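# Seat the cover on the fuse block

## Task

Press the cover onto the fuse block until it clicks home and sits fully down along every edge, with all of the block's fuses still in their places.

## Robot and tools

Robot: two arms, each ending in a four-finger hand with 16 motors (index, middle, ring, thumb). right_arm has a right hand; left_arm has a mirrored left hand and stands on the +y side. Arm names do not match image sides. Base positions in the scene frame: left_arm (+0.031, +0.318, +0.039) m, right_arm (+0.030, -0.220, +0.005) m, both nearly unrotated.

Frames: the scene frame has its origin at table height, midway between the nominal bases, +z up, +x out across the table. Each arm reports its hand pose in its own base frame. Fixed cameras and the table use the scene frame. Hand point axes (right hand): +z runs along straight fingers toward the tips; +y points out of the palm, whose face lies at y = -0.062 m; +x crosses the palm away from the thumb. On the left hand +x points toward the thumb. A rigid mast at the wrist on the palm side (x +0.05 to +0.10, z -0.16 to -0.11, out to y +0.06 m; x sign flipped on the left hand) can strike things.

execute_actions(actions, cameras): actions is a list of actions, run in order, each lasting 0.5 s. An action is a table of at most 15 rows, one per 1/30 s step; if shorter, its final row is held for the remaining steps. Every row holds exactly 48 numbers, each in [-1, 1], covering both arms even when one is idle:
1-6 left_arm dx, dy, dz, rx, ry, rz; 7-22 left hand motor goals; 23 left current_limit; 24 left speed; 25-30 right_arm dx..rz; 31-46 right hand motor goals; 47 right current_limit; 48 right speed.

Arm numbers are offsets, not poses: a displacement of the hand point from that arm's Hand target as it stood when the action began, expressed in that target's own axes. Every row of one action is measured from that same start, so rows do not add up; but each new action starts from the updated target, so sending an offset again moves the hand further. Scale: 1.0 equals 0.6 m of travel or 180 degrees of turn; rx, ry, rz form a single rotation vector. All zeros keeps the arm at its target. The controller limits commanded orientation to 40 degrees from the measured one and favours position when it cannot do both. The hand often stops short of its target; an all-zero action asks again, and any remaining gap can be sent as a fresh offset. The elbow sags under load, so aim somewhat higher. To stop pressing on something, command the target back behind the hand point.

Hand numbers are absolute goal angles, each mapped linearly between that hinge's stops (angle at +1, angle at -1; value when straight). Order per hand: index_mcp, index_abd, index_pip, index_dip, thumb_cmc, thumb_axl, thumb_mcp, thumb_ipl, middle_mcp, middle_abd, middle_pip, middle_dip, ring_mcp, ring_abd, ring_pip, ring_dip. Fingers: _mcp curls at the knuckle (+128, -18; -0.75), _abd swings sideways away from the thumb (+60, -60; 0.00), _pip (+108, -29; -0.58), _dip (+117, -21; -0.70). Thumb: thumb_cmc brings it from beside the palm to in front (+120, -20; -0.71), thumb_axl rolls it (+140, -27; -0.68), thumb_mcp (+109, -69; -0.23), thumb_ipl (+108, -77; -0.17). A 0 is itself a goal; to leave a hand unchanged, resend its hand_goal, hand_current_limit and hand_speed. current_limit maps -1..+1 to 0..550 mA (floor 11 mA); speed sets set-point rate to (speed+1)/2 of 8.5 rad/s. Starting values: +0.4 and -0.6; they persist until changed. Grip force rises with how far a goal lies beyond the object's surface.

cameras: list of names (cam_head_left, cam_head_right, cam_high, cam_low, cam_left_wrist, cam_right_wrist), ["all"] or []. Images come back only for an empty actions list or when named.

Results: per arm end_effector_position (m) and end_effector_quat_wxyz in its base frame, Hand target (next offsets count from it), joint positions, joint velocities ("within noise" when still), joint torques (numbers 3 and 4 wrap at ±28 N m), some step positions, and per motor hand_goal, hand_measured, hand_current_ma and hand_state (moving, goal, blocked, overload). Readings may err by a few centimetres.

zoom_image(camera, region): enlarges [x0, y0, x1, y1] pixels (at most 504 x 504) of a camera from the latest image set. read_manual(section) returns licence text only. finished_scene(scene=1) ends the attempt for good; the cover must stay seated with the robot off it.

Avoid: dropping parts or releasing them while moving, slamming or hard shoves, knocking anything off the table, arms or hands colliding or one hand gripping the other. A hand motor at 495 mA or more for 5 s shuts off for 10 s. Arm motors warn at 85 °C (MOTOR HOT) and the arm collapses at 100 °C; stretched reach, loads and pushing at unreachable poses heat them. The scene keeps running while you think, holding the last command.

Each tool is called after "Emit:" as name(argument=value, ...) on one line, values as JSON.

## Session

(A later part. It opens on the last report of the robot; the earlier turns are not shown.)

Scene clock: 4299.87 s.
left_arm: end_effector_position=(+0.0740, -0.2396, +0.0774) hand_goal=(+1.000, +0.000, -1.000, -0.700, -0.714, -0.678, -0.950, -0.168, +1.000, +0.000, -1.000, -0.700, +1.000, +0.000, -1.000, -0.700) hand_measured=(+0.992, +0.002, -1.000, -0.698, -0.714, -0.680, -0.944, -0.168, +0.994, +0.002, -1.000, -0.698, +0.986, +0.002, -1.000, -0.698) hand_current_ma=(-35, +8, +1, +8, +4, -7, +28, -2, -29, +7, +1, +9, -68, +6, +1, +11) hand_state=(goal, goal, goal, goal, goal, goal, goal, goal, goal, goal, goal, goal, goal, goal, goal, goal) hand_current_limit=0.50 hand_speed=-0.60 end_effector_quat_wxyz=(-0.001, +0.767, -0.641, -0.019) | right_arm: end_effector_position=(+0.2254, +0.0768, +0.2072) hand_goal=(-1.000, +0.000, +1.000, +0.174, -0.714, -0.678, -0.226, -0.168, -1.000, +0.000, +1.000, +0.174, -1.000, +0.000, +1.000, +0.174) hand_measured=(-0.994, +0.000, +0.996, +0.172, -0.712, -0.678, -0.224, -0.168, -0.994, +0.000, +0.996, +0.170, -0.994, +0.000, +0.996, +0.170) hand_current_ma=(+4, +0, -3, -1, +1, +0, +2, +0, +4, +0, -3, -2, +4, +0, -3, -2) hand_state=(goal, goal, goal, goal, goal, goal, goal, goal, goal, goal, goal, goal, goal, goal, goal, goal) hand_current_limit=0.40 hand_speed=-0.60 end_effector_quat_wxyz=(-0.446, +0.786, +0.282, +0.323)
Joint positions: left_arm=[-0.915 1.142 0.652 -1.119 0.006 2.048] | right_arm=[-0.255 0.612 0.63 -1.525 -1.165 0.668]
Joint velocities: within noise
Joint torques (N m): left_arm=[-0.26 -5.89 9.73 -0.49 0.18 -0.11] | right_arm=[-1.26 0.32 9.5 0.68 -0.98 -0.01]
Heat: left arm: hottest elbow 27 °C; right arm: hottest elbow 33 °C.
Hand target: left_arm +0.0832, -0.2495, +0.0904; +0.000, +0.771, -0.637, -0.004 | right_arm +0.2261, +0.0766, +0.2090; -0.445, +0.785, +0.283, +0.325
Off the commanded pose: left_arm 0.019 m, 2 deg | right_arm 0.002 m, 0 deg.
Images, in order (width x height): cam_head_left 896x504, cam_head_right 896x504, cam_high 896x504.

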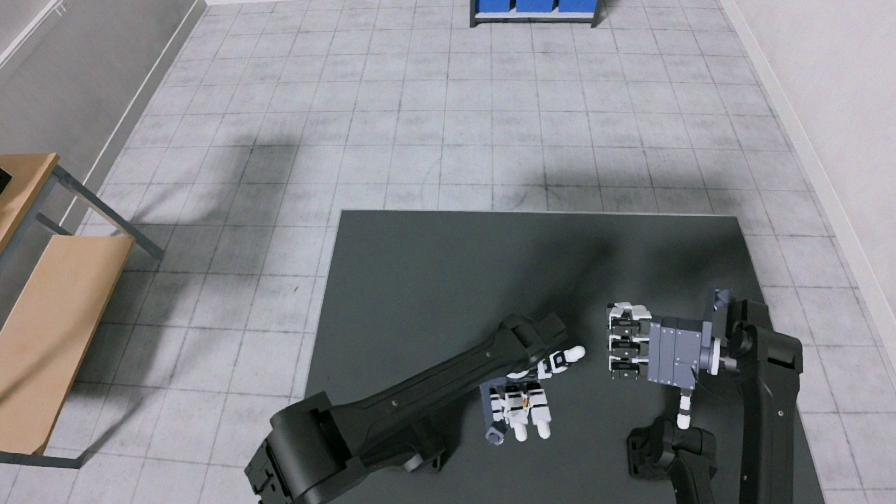

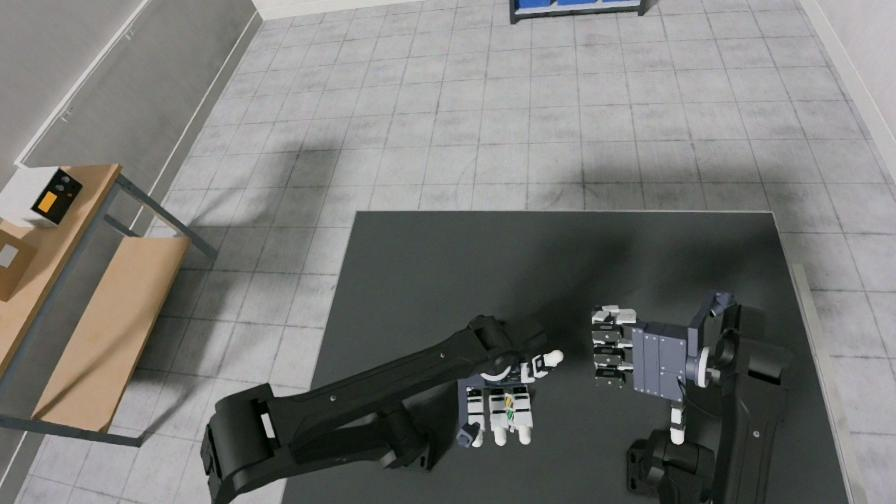

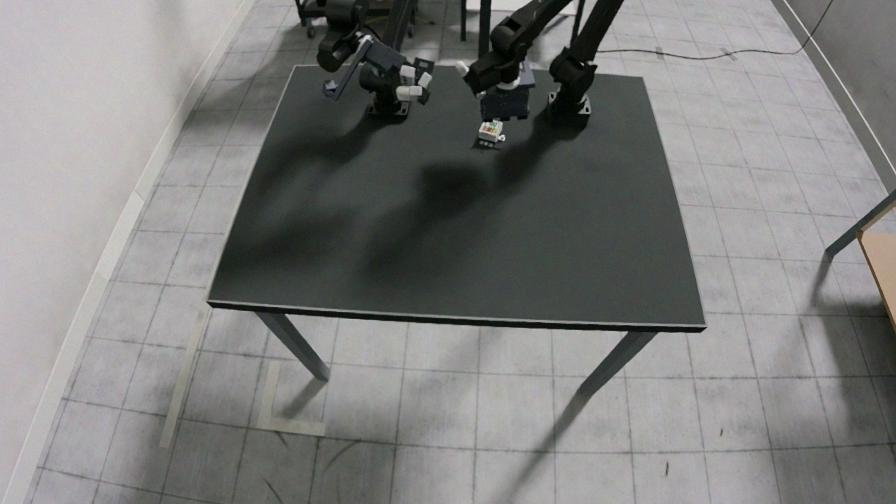

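Emit:
execute_actions(actions=[[[0,0,-0.1,0,0,0,1,0,-1,-0.7,-0.714,-0.678,-0.95,-0.168,1,0,-1,-0.7,1,0,-1,-0.7,0.5,-0.6,0,0,0,0,0,0,-1,0,1,0.174,-0.714,-0.678,-0.226,-0.168,-1,0,1,0.174,-1,0,1,0.174,0.4,-0.6]],[[-0.12,-0.11,-0.05,0,0,0,1,0,-1,-0.7,-0.714,-0.678,-0.95,-0.168,1,0,-1,-0.7,1,0,-1,-0.7,0.5,-0.6,0,0,0,0,0,0,-1,0,1,0.174,-0.714,-0.678,-0.226,-0.168,-1,0,1,0.174,-1,0,1,0.174,0.4,-0.6]],[[-0.12,-0.11,-0.05,0,0,0,1,0,-1,-0.7,-0.714,-0.678,-0.95,-0.168,1,0,-1,-0.7,1,0,-1,-0.7,0.5,-0.6,0,0,0,0,0,0,-1,0,1,0.174,-0.714,-0.678,-0.226,-0.168,-1,0,1,0.174,-1,0,1,0.174,0.4,-0.6]]], cameras=["cam_head_left","cam_head_right","cam_high","cam_right_wrist"])

Emit:
zoom_image(camera="cam_head_right", region=[480, 370, 560, 450])

Emit:
zoom_image(camera="cam_head_left", region=[480, 370, 560, 450])

Emit:
zoom_image(camera="cam_high", region=[475, 115, 515, 150])

Scene clock: 4352.40 s.
left_arm: end_effector_position=(+0.1762, -0.0836, +0.1961) hand_goal=(+1.000, +0.000, -1.000, -0.700, -0.714, -0.678, -0.950, -0.168, +1.000, +0.000, -1.000, -0.700, +1.000, +0.000, -1.000, -0.700) hand_measured=(+0.992, +0.002, -1.000, -0.698, -0.712, -0.680, -0.944, -0.168, +0.992, +0.002, -1.000, -0.698, +0.986, +0.002, -1.000, -0.698) hand_current_ma=(-40, +6, +1, +8, +6, -7, +28, -2, -35, +6, +1, +9, -68, +6, +1, +10) hand_state=(goal, goal, goal, goal, goal, goal, goal, goal, goal, goal, goal, goal, goal, goal, goal, goal) hand_current_limit=0.50 hand_speed=-0.60 end_effector_quat_wxyz=(-0.216, +0.866, -0.446, -0.061) | right_arm: end_effector_position=(+0.2254, +0.0768, +0.2072) hand_goal=(-1.000, +0.000, +1.000, +0.174, -0.714, -0.678, -0.226, -0.168, -1.000, +0.000, +1.000, +0.174, -1.000, +0.000, +1.000, +0.174) hand_measured=(-0.994, +0.000, +0.996, +0.172, -0.712, -0.678, -0.224, -0.168, -0.994, +0.000, +0.996, +0.170, -0.994, +0.000, +0.996, +0.170) hand_current_ma=(+4, +0, -3, -1, +1, +0, +2, +0, +4, +0, -3, -2, +4, +0, -3, -2) hand_state=(goal, goal, goal, goal, goal, goal, goal, goal, goal, goal, goal, goal, goal, goal, goal, goal) hand_current_limit=0.40 hand_speed=-0.60 end_effector_quat_wxyz=(-0.446, +0.786, +0.282, +0.323)
Joint positions: left_arm=[-0.425 0.969 0.913 -1.623 -0.442 2.072] | right_arm=[-0.255 0.612 0.63 -1.525 -1.165 0.668]
Joint torques (N m): left_arm=[0.21 -3.55 11.25 -0.64 -0.22 0.17] | right_arm=[-1.14 0.38 9.52 0.69 -0.98 -0.01]
Heat: left arm: hottest elbow 30 °C; right arm: hottest elbow 33 °C.
Hand target: left_arm +0.1862, -0.0837, +0.2108; +0.000, +0.771, -0.637, -0.004 | right_arm +0.2261, +0.0766, +0.2090; -0.445, +0.785, +0.283, +0.325
Off the commanded pose: left_arm 0.018 m, 36 deg | right_arm 0.002 m, 0 deg.
joint sent to its limit (left arm) — joint 6 (wrist roll), upper limit. The joint targets are off in orientation, not in position.
Step readings (end_effector_position of left_arm | right_arm):
0: (+0.0740, -0.2396, +0.0774) | (+0.2254, +0.0768, +0.2072)
1: (+0.0739, -0.2394, +0.0777) | (+0.2254, +0.0768, +0.2072)
2: (+0.0727, -0.2379, +0.0795) | (+0.2254, +0.0768, +0.2072)
4: (+0.0709, -0.2355, +0.0900) | (+0.2254, +0.0768, +0.2072)
8: (+0.0744, -0.2401, +0.1187) | (+0.2254, +0.0768, +0.2072)
15: (+0.0763, -0.2426, +0.1364) | (+0.2254, +0.0768, +0.2072)
16: (+0.0764, -0.2414, +0.1363) | (+0.2254, +0.0768, +0.2072)
17: (+0.0786, -0.2370, +0.1359) | (+0.2254, +0.0768, +0.2072)
19: (+0.0905, -0.2202, +0.1383) | (+0.2254, +0.0768, +0.2072)
23: (+0.1142, -0.1852, +0.1510) | (+0.2254, +0.0768, +0.2072)
30: (+0.1238, -0.1661, +0.1635) | (+0.2254, +0.0768, +0.2072)
31: (+0.1248, -0.1645, +0.1641) | (+0.2254, +0.0768, +0.2072)
32: (+0.1278, -0.1585, +0.1645) | (+0.2254, +0.0768, +0.2072)
34: (+0.1405, -0.1374, +0.1675) | (+0.2254, +0.0768, +0.2072)
38: (+0.1630, -0.1006, +0.1818) | (+0.2254, +0.0768, +0.2072)
45: (+0.1762, -0.0857, +0.1984) | (+0.2254, +0.0768, +0.2072)
camera_calibration:
cam_right_wrist: T_world_to_cam=[[-0.0503273, -0.352301, -0.934533, 0.274003], [-0.852315, -0.472604, 0.224062, 0.133883], [-0.520601, 0.807793, -0.276486, 0.233897], [0, 0, 0, 1]] pos_world=[0.249668, -0.0291358, 0.290736]
Images, in order (width x height): cam_head_left 896x504, cam_head_right 896x504, cam_high 896x504, cam_right_wrist 896x504.

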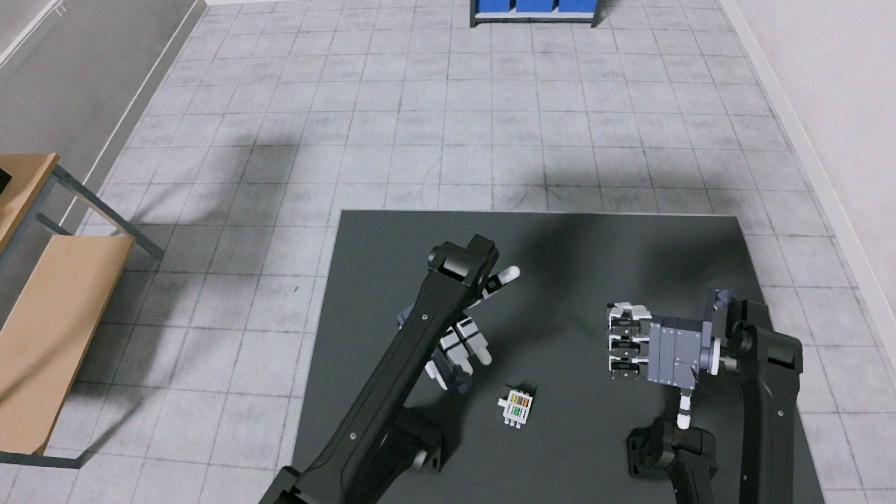

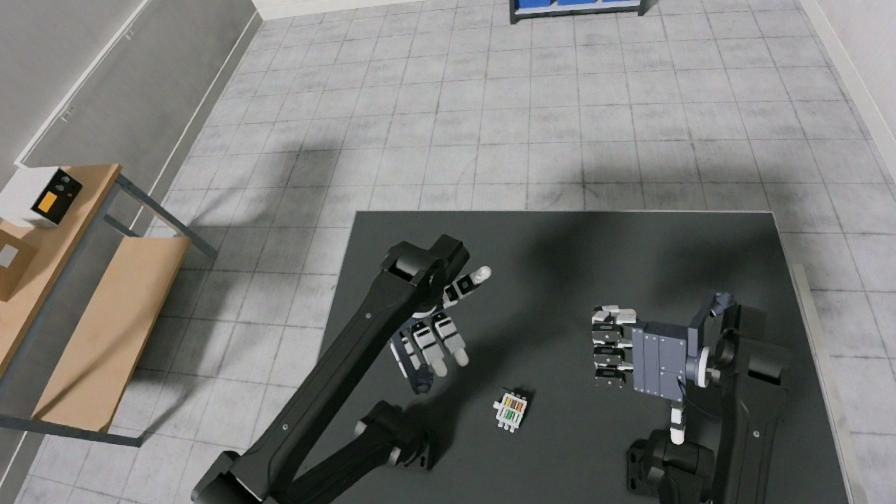

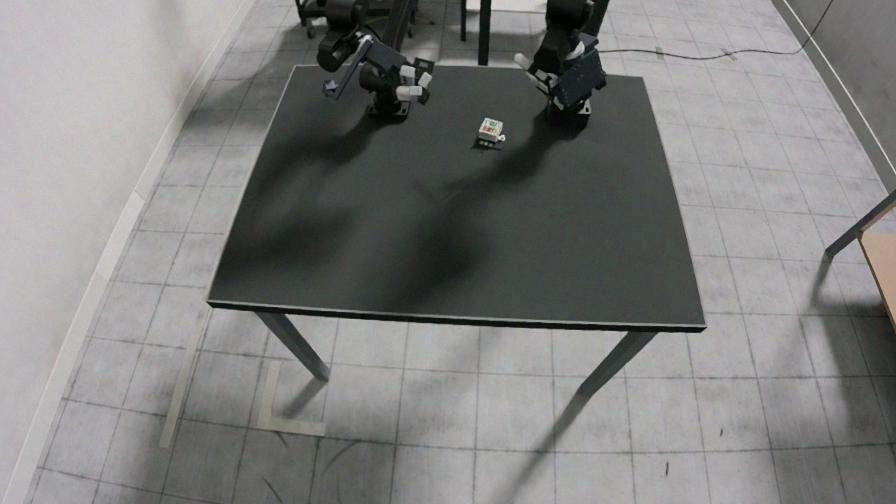

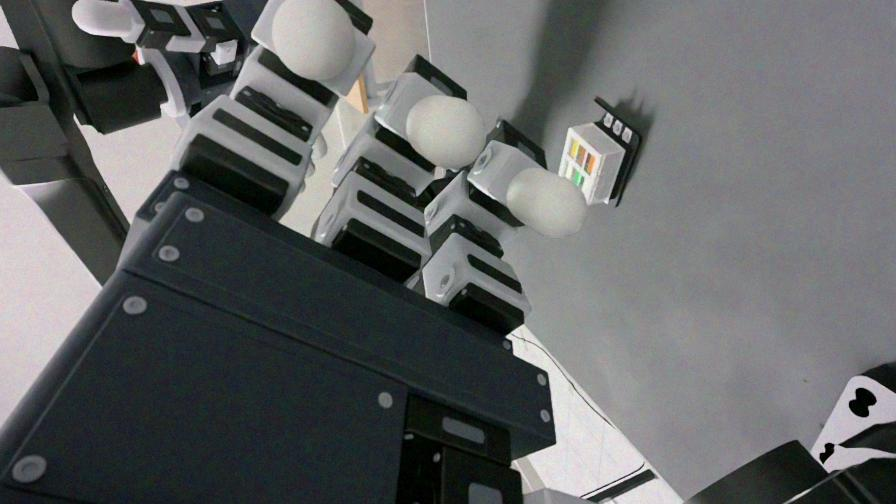

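Scaled by 6.300 from the camera's 896x504 image, which has a finer 1280x720 frame.

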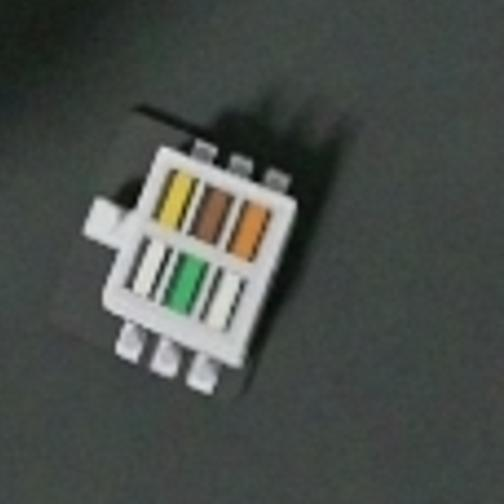

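Scaled by 6.300 from the camera's 896x504 image, which has a finer 1280x720 frame.

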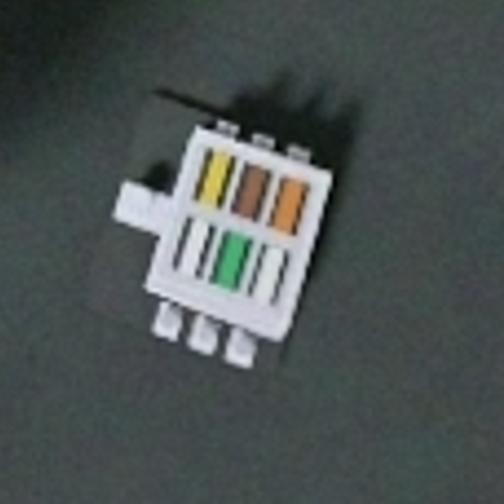

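Scaled by 12.600 from the camera's 896x504 image, which has a finer 1280x720 frame.

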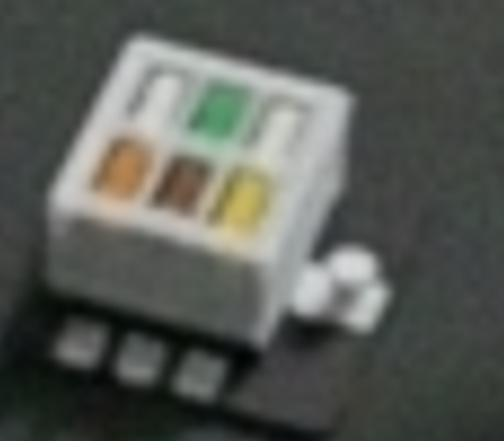

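Emit:
zoom_image(camera="cam_right_wrist", region=[585, 90, 645, 150])

Emit:
zoom_image(camera="cam_right_wrist", region=[580, 150, 640, 210])

Scaled by 8.400 from the camera's 896x504 image, which has a finer 1280x720 frame.

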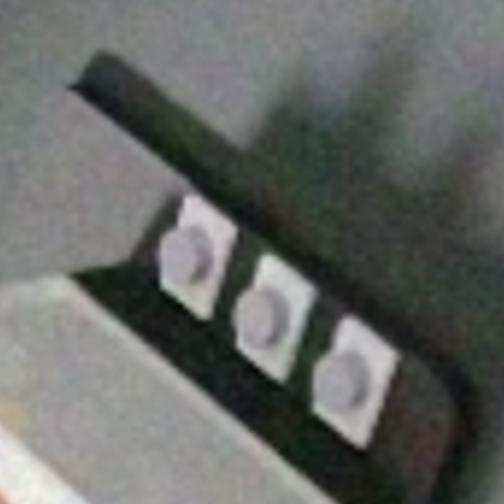

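Scaled by 8.400 from the camera's 896x504 image, which has a finer 1280x720 frame.

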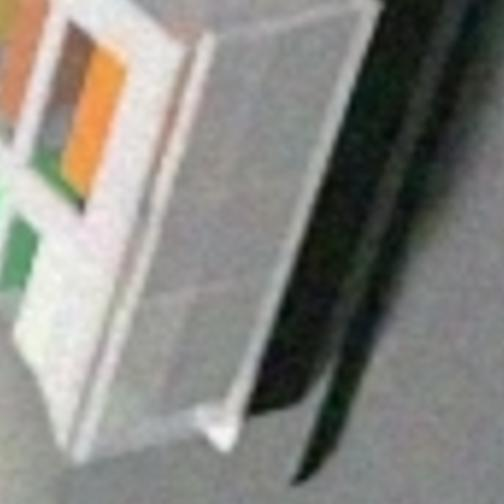

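Emit:
execute_actions(actions=[[[0,0,0,0,0,0,1,0,-1,-0.7,-0.714,-0.678,-0.95,-0.168,1,0,-1,-0.7,1,0,-1,-0.7,0.5,-0.6,0.01,0.029,0.088,0,0,0,-1,0,1,0.6,-0.714,-0.678,-0.226,-0.168,-1,0,1,0.6,-1,0,1,0.6,0.4,-0.6]],[[0,0,0,0,0,0,1,0,-1,-0.7,-0.714,-0.678,-0.95,-0.168,1,0,-1,-0.7,1,0,-1,-0.7,0.5,-0.6,0.01,0.029,0.088,0,0,0,-1,0,1,0.6,-0.714,-0.678,-0.226,-0.168,-1,0,1,0.6,-1,0,1,0.6,0.4,-0.6]]], cameras=["cam_right_wrist","cam_left_wrist","cam_head_right"])

Scene clock: 4718.87 s.
left_arm: end_effector_position=(+0.1759, -0.0833, +0.1971) hand_goal=(+1.000, +0.000, -1.000, -0.700, -0.714, -0.678, -0.950, -0.168, +1.000, +0.000, -1.000, -0.700, +1.000, +0.000, -1.000, -0.700) hand_measured=(+0.992, +0.002, -1.000, -0.698, -0.712, -0.680, -0.944, -0.168, +0.992, +0.002, -1.000, -0.698, +0.986, +0.002, -1.000, -0.698) hand_current_ma=(-40, +6, +1, +8, +6, -7, +28, -2, -35, +6, +1, +9, -68, +6, +1, +10) hand_state=(goal, goal, goal, goal, goal, goal, goal, goal, goal, goal, goal, goal, goal, goal, goal, goal) hand_current_limit=0.50 hand_speed=-0.60 end_effector_quat_wxyz=(-0.217, +0.865, -0.447, -0.066) | right_arm: end_effector_position=(+0.2838, +0.1535, +0.1542) hand_goal=(-1.000, +0.000, +1.000, +0.600, -0.714, -0.678, -0.226, -0.168, -1.000, +0.000, +1.000, +0.600, -1.000, +0.000, +1.000, +0.600) hand_measured=(-0.994, +0.000, +0.996, +0.596, -0.712, -0.678, -0.224, -0.168, -0.994, +0.000, +0.996, +0.596, -0.994, +0.000, +0.996, +0.596) hand_current_ma=(+4, +0, -2, -2, +1, +0, +2, +0, +4, +0, -2, -2, +4, +0, -2, -2) hand_state=(goal, goal, goal, goal, goal, goal, goal, goal, goal, goal, goal, goal, goal, goal, goal, goal) hand_current_limit=0.40 hand_speed=-0.60 end_effector_quat_wxyz=(-0.453, +0.784, +0.289, +0.310)
Joint positions: left_arm=[-0.425 0.975 0.918 -1.631 -0.443 2.072] | right_arm=[0.197 0.705 0.468 -0.554 -0.977 1.492]
Joint torques (N m): left_arm=[0.15 -3.37 11.19 -0.68 -0.22 0.17] | right_arm=[-0.5 -2.02 10.26 2.47 -0.61 0.07]
Heat: left arm: hottest elbow 38 °C; right arm: hottest elbow 33 °C.
Hand target: left_arm +0.1861, -0.0838, +0.2107; +0.000, +0.771, -0.637, -0.004 | right_arm +0.2863, +0.1563, +0.1586; -0.445, +0.785, +0.283, +0.325
Off the commanded pose: left_arm 0.017 m, 36 deg | right_arm 0.006 m, 2 deg.
joint sent to its limit (left arm) — joint 6 (wrist roll), upper limit. The joint targets are off in orientation, not in position.
Step readings (end_effector_position of left_arm | right_arm):
0: (+0.1762, -0.0836, +0.1961) | (+0.2254, +0.0768, +0.2072)
1: (+0.1762, -0.0836, +0.1961) | (+0.2254, +0.0770, +0.2070)
2: (+0.1761, -0.0836, +0.1961) | (+0.2274, +0.0785, +0.2071)
4: (+0.1758, -0.0834, +0.1965) | (+0.2342, +0.0867, +0.2047)
8: (+0.1762, -0.0835, +0.1972) | (+0.2415, +0.1058, +0.1908)
15: (+0.1760, -0.0834, +0.1971) | (+0.2557, +0.1132, +0.1827)
16: (+0.1760, -0.0834, +0.1971) | (+0.2570, +0.1134, +0.1826)
17: (+0.1760, -0.0834, +0.1972) | (+0.2592, +0.1153, +0.1823)
19: (+0.1760, -0.0834, +0.1972) | (+0.2650, +0.1248, +0.1814)
23: (+0.1760, -0.0833, +0.1972) | (+0.2742, +0.1437, +0.1678)
30: (+0.1759, -0.0833, +0.1971) | (+0.2855, +0.1515, +0.1546)
camera_calibration:
cam_left_wrist: T_world_to_cam=[[0.0908686, 0.894855, 0.43701, -0.0588418], [0.587696, -0.402451, 0.701888, -0.327297], [0.803963, 0.19305, -0.562473, 0.109174], [0, 0, 0, 1]] pos_world=[0.109926, -0.100142, 0.316847]
cam_right_wrist: T_world_to_cam=[[-0.0581487, -0.352964, -0.933828, 0.25658], [-0.834291, -0.496526, 0.239625, 0.228029], [-0.548249, 0.793018, -0.265603, 0.196153], [0, 0, 0, 1]] pos_world=[0.312703, 0.0482326, 0.237059]
Images, in order (width x height): cam_head_right 896x504, cam_left_wrist 896x504, cam_right_wrist 896x504.

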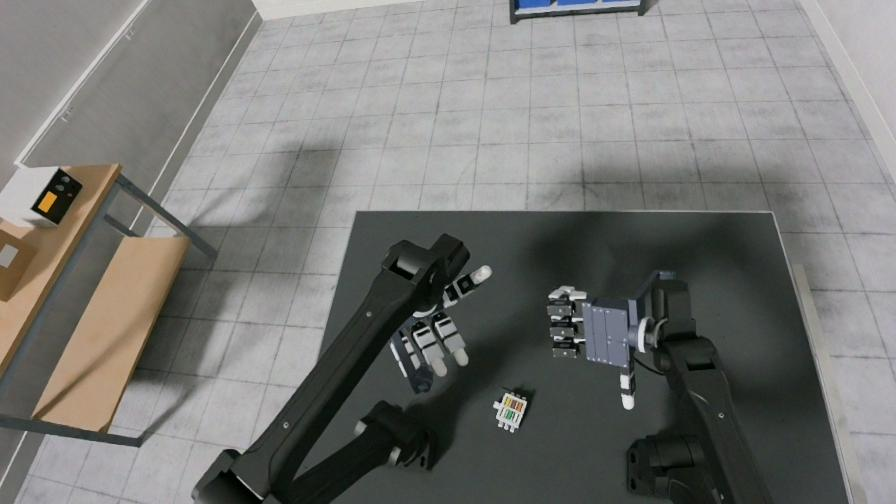

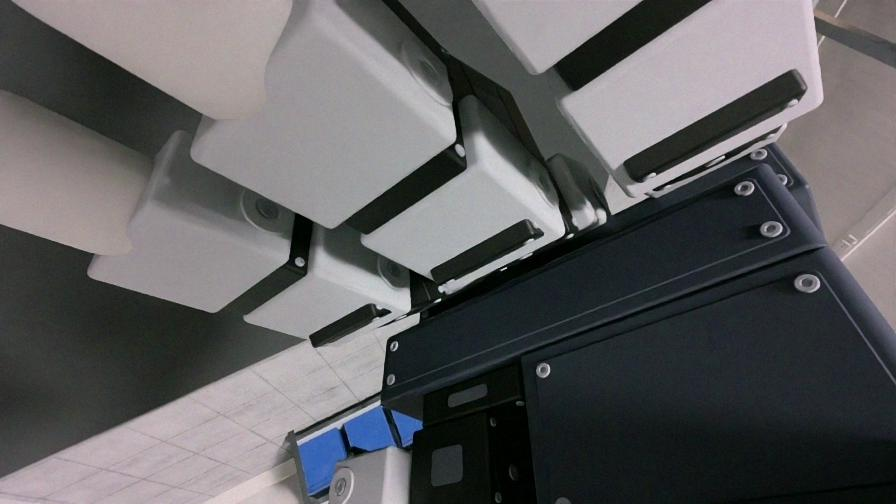

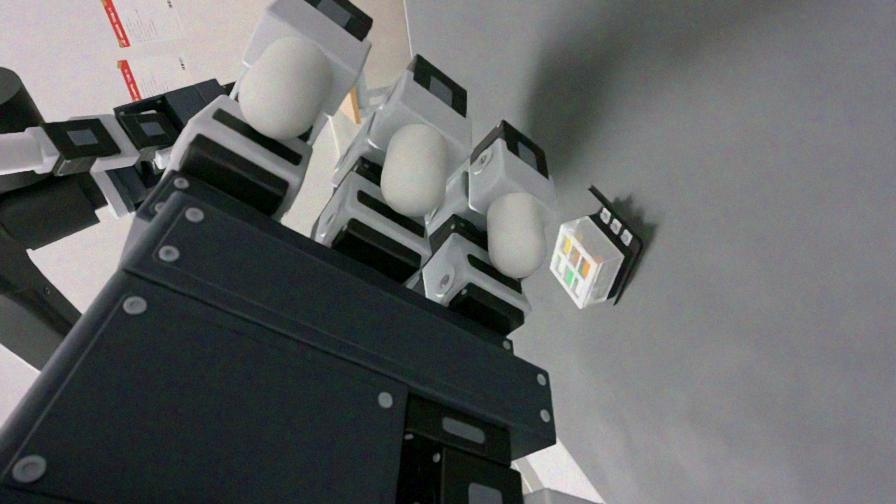

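Emit:
execute_actions(actions=[[[0,0,0,0,0,0,1,0,-1,-0.7,-0.714,-0.678,-0.95,-0.168,1,0,-1,-0.7,1,0,-1,-0.7,0.5,-0.6,-0.032,-0.027,0.058,0.017,0.0095,0.02,-1,0,1,0.6,-0.714,-0.678,-0.226,-0.168,-1,0,1,0.6,-1,0,1,0.6,0.4,-0.6]],[[0,0,0,0,0,0,1,0,-1,-0.7,-0.714,-0.678,-0.95,-0.168,1,0,-1,-0.7,1,0,-1,-0.7,0.5,-0.6,-0.032,-0.027,0.058,0.017,0.0095,0.02,-1,0,1,0.6,-0.714,-0.678,-0.226,-0.168,-1,0,1,0.6,-1,0,1,0.6,0.4,-0.6]]], cameras=["cam_right_wrist"])

Scene clock: 4748.00 s.
left_arm: end_effector_position=(+0.1759, -0.0833, +0.1971) hand_goal=(+1.000, +0.000, -1.000, -0.700, -0.714, -0.678, -0.950, -0.168, +1.000, +0.000, -1.000, -0.700, +1.000, +0.000, -1.000, -0.700) hand_measured=(+0.992, +0.002, -1.000, -0.698, -0.712, -0.680, -0.944, -0.168, +0.992, +0.002, -1.000, -0.698, +0.986, +0.002, -1.000, -0.698) hand_current_ma=(-40, +6, +1, +8, +6, -7, +28, -2, -35, +6, +1, +9, -68, +6, +1, +10) hand_state=(goal, goal, goal, goal, goal, goal, goal, goal, goal, goal, goal, goal, goal, goal, goal, goal) hand_current_limit=0.50 hand_speed=-0.60 end_effector_quat_wxyz=(-0.217, +0.865, -0.447, -0.066) | right_arm: end_effector_position=(+0.2541, +0.2228, +0.1181) hand_goal=(-1.000, +0.000, +1.000, +0.600, -0.714, -0.678, -0.226, -0.168, -1.000, +0.000, +1.000, +0.600, -1.000, +0.000, +1.000, +0.600) hand_measured=(-0.994, +0.000, +0.996, +0.596, -0.710, -0.678, -0.224, -0.168, -0.994, +0.000, +0.996, +0.596, -0.994, +0.000, +0.996, +0.596) hand_current_ma=(+4, +0, -2, -2, +2, +0, +2, +0, +4, +0, -2, -2, +4, +0, -2, -2) hand_state=(goal, goal, goal, goal, goal, goal, goal, goal, goal, goal, goal, goal, goal, goal, goal, goal) hand_current_limit=0.40 hand_speed=-0.60 end_effector_quat_wxyz=(-0.510, +0.771, +0.236, +0.300)
Joint positions: left_arm=[-0.425 0.975 0.918 -1.631 -0.443 2.072] | right_arm=[0.498 0.731 0.295 -0.004 -0.788 1.99]
Joint torques (N m): left_arm=[0.15 -3.37 11.19 -0.68 -0.21 0.17] | right_arm=[-0.44 -1.14 10.04 2.99 -0.34 0.11]
Heat: left arm: hottest elbow 38 °C; right arm: hottest elbow 35 °C.
Hand target: left_arm +0.1861, -0.0838, +0.2107; +0.000, +0.771, -0.637, -0.004 | right_arm +0.2554, +0.2273, +0.1218; -0.514, +0.767, +0.237, +0.304
Off the commanded pose: left_arm 0.017 m, 36 deg | right_arm 0.006 m, 1 deg.
joint sent to its limit (left arm) — joint 6 (wrist roll), upper limit. The joint targets are off in orientation, not in position.
Step readings (end_effector_position of left_arm | right_arm):
0: (+0.1759, -0.0833, +0.1971) | (+0.2838, +0.1535, +0.1542)
1: (+0.1759, -0.0833, +0.1971) | (+0.2838, +0.1536, +0.1540)
2: (+0.1759, -0.0833, +0.1971) | (+0.2844, +0.1549, +0.1535)
4: (+0.1759, -0.0833, +0.1971) | (+0.2827, +0.1631, +0.1502)
8: (+0.1759, -0.0833, +0.1971) | (+0.2704, +0.1808, +0.1366)
15: (+0.1759, -0.0833, +0.1971) | (+0.2696, +0.1864, +0.1309)
16: (+0.1759, -0.0833, +0.1971) | (+0.2702, +0.1866, +0.1316)
17: (+0.1759, -0.0833, +0.1971) | (+0.2708, +0.1881, +0.1320)
19: (+0.1759, -0.0833, +0.1971) | (+0.2678, +0.1970, +0.1319)
23: (+0.1759, -0.0833, +0.1971) | (+0.2552, +0.2154, +0.1248)
30: (+0.1759, -0.0833, +0.1971) | (+0.2538, +0.2216, +0.1171)
camera_calibration:
cam_right_wrist: T_world_to_cam=[[-0.150257, -0.228097, -0.961974, 0.244549], [-0.828586, -0.501744, 0.248393, 0.244969], [-0.539322, 0.834401, -0.113607, 0.0859083], [0, 0, 0, 1]] pos_world=[0.286055, 0.107011, 0.184161]
Images, in order (width x height): cam_right_wrist 896x504.

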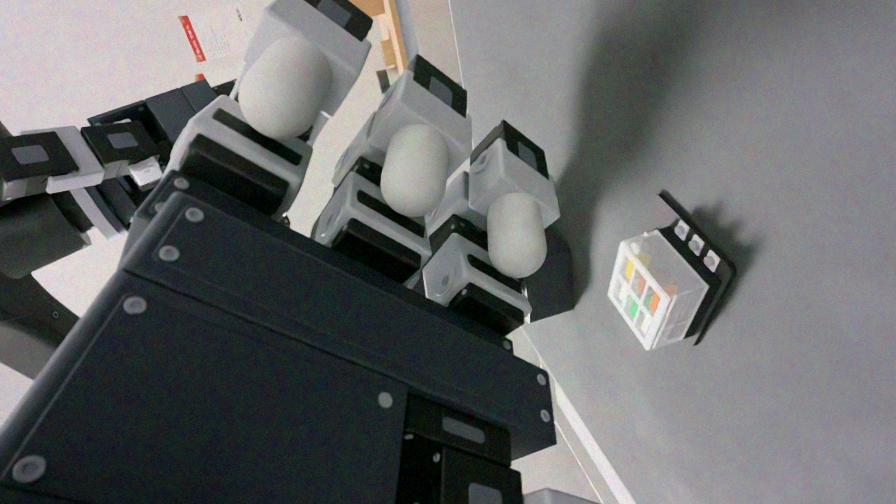

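Emit:
zoom_image(camera="cam_right_wrist", region=[600, 180, 760, 360])

Emit:
zoom_image(camera="cam_right_wrist", region=[640, 270, 740, 360])

Emit:
zoom_image(camera="cam_right_wrist", region=[640, 185, 740, 275])

Scaled by 2.800 from the camera's 896x504 image, which has a finer 1280x720 frame.

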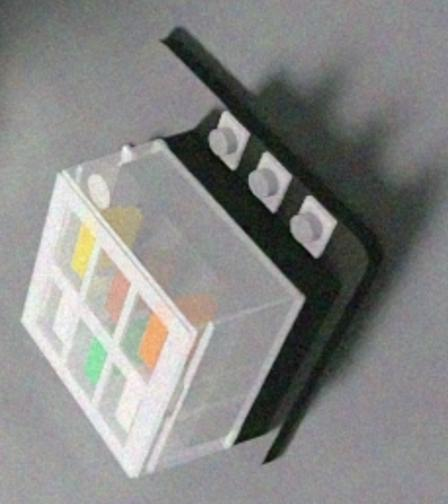

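Scaled by 5.040 from the camera's 896x504 image, which has a finer 1280x720 frame.

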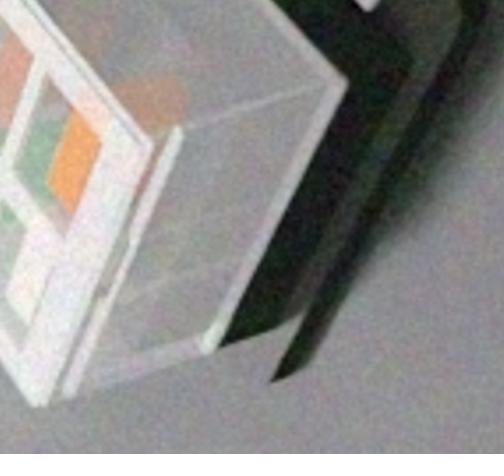

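Scaled by 5.040 from the camera's 896x504 image, which has a finer 1280x720 frame.

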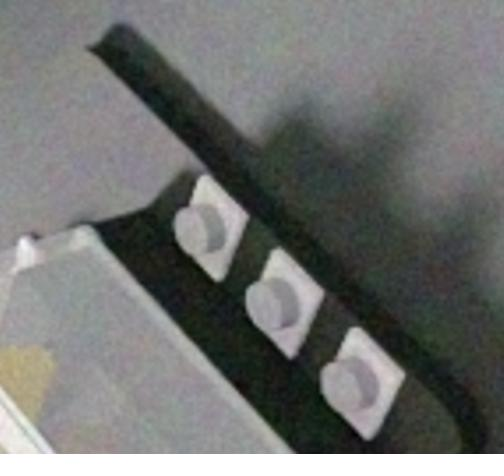

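Emit:
zoom_image(camera="cam_right_wrist", region=[670, 315, 710, 351])

Emit:
zoom_image(camera="cam_right_wrist", region=[690, 270, 740, 315])

Emit:
zoom_image(camera="cam_right_wrist", region=[636, 212, 686, 257])

Scaled by 12.600 from the camera's 896x504 image, which has a finer 1280x720 frame.

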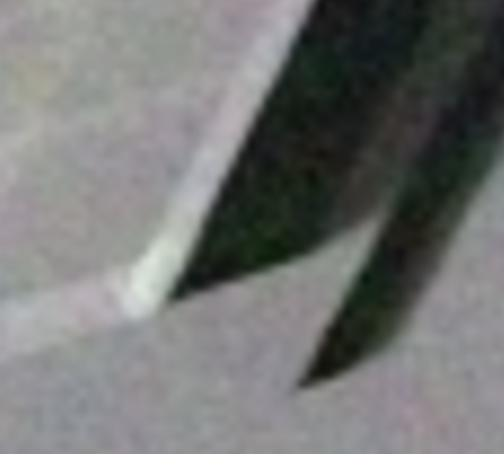

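Scaled by 10.080 from the camera's 896x504 image, which has a finer 1280x720 frame.

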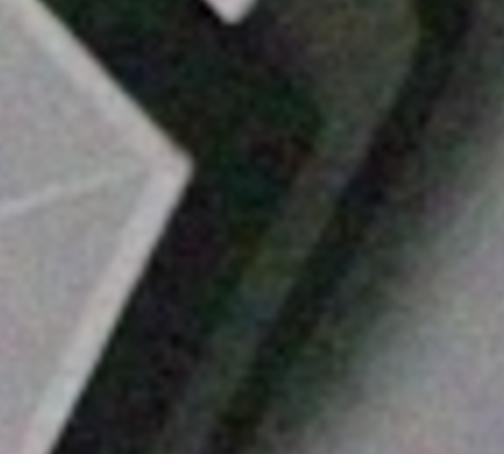

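Scaled by 10.080 from the camera's 896x504 image, which has a finer 1280x720 frame.

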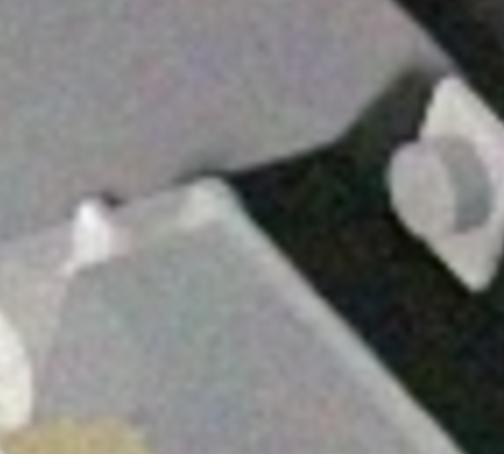

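Emit:
finished_scene(scene=1)

The scene is finished: the task was done.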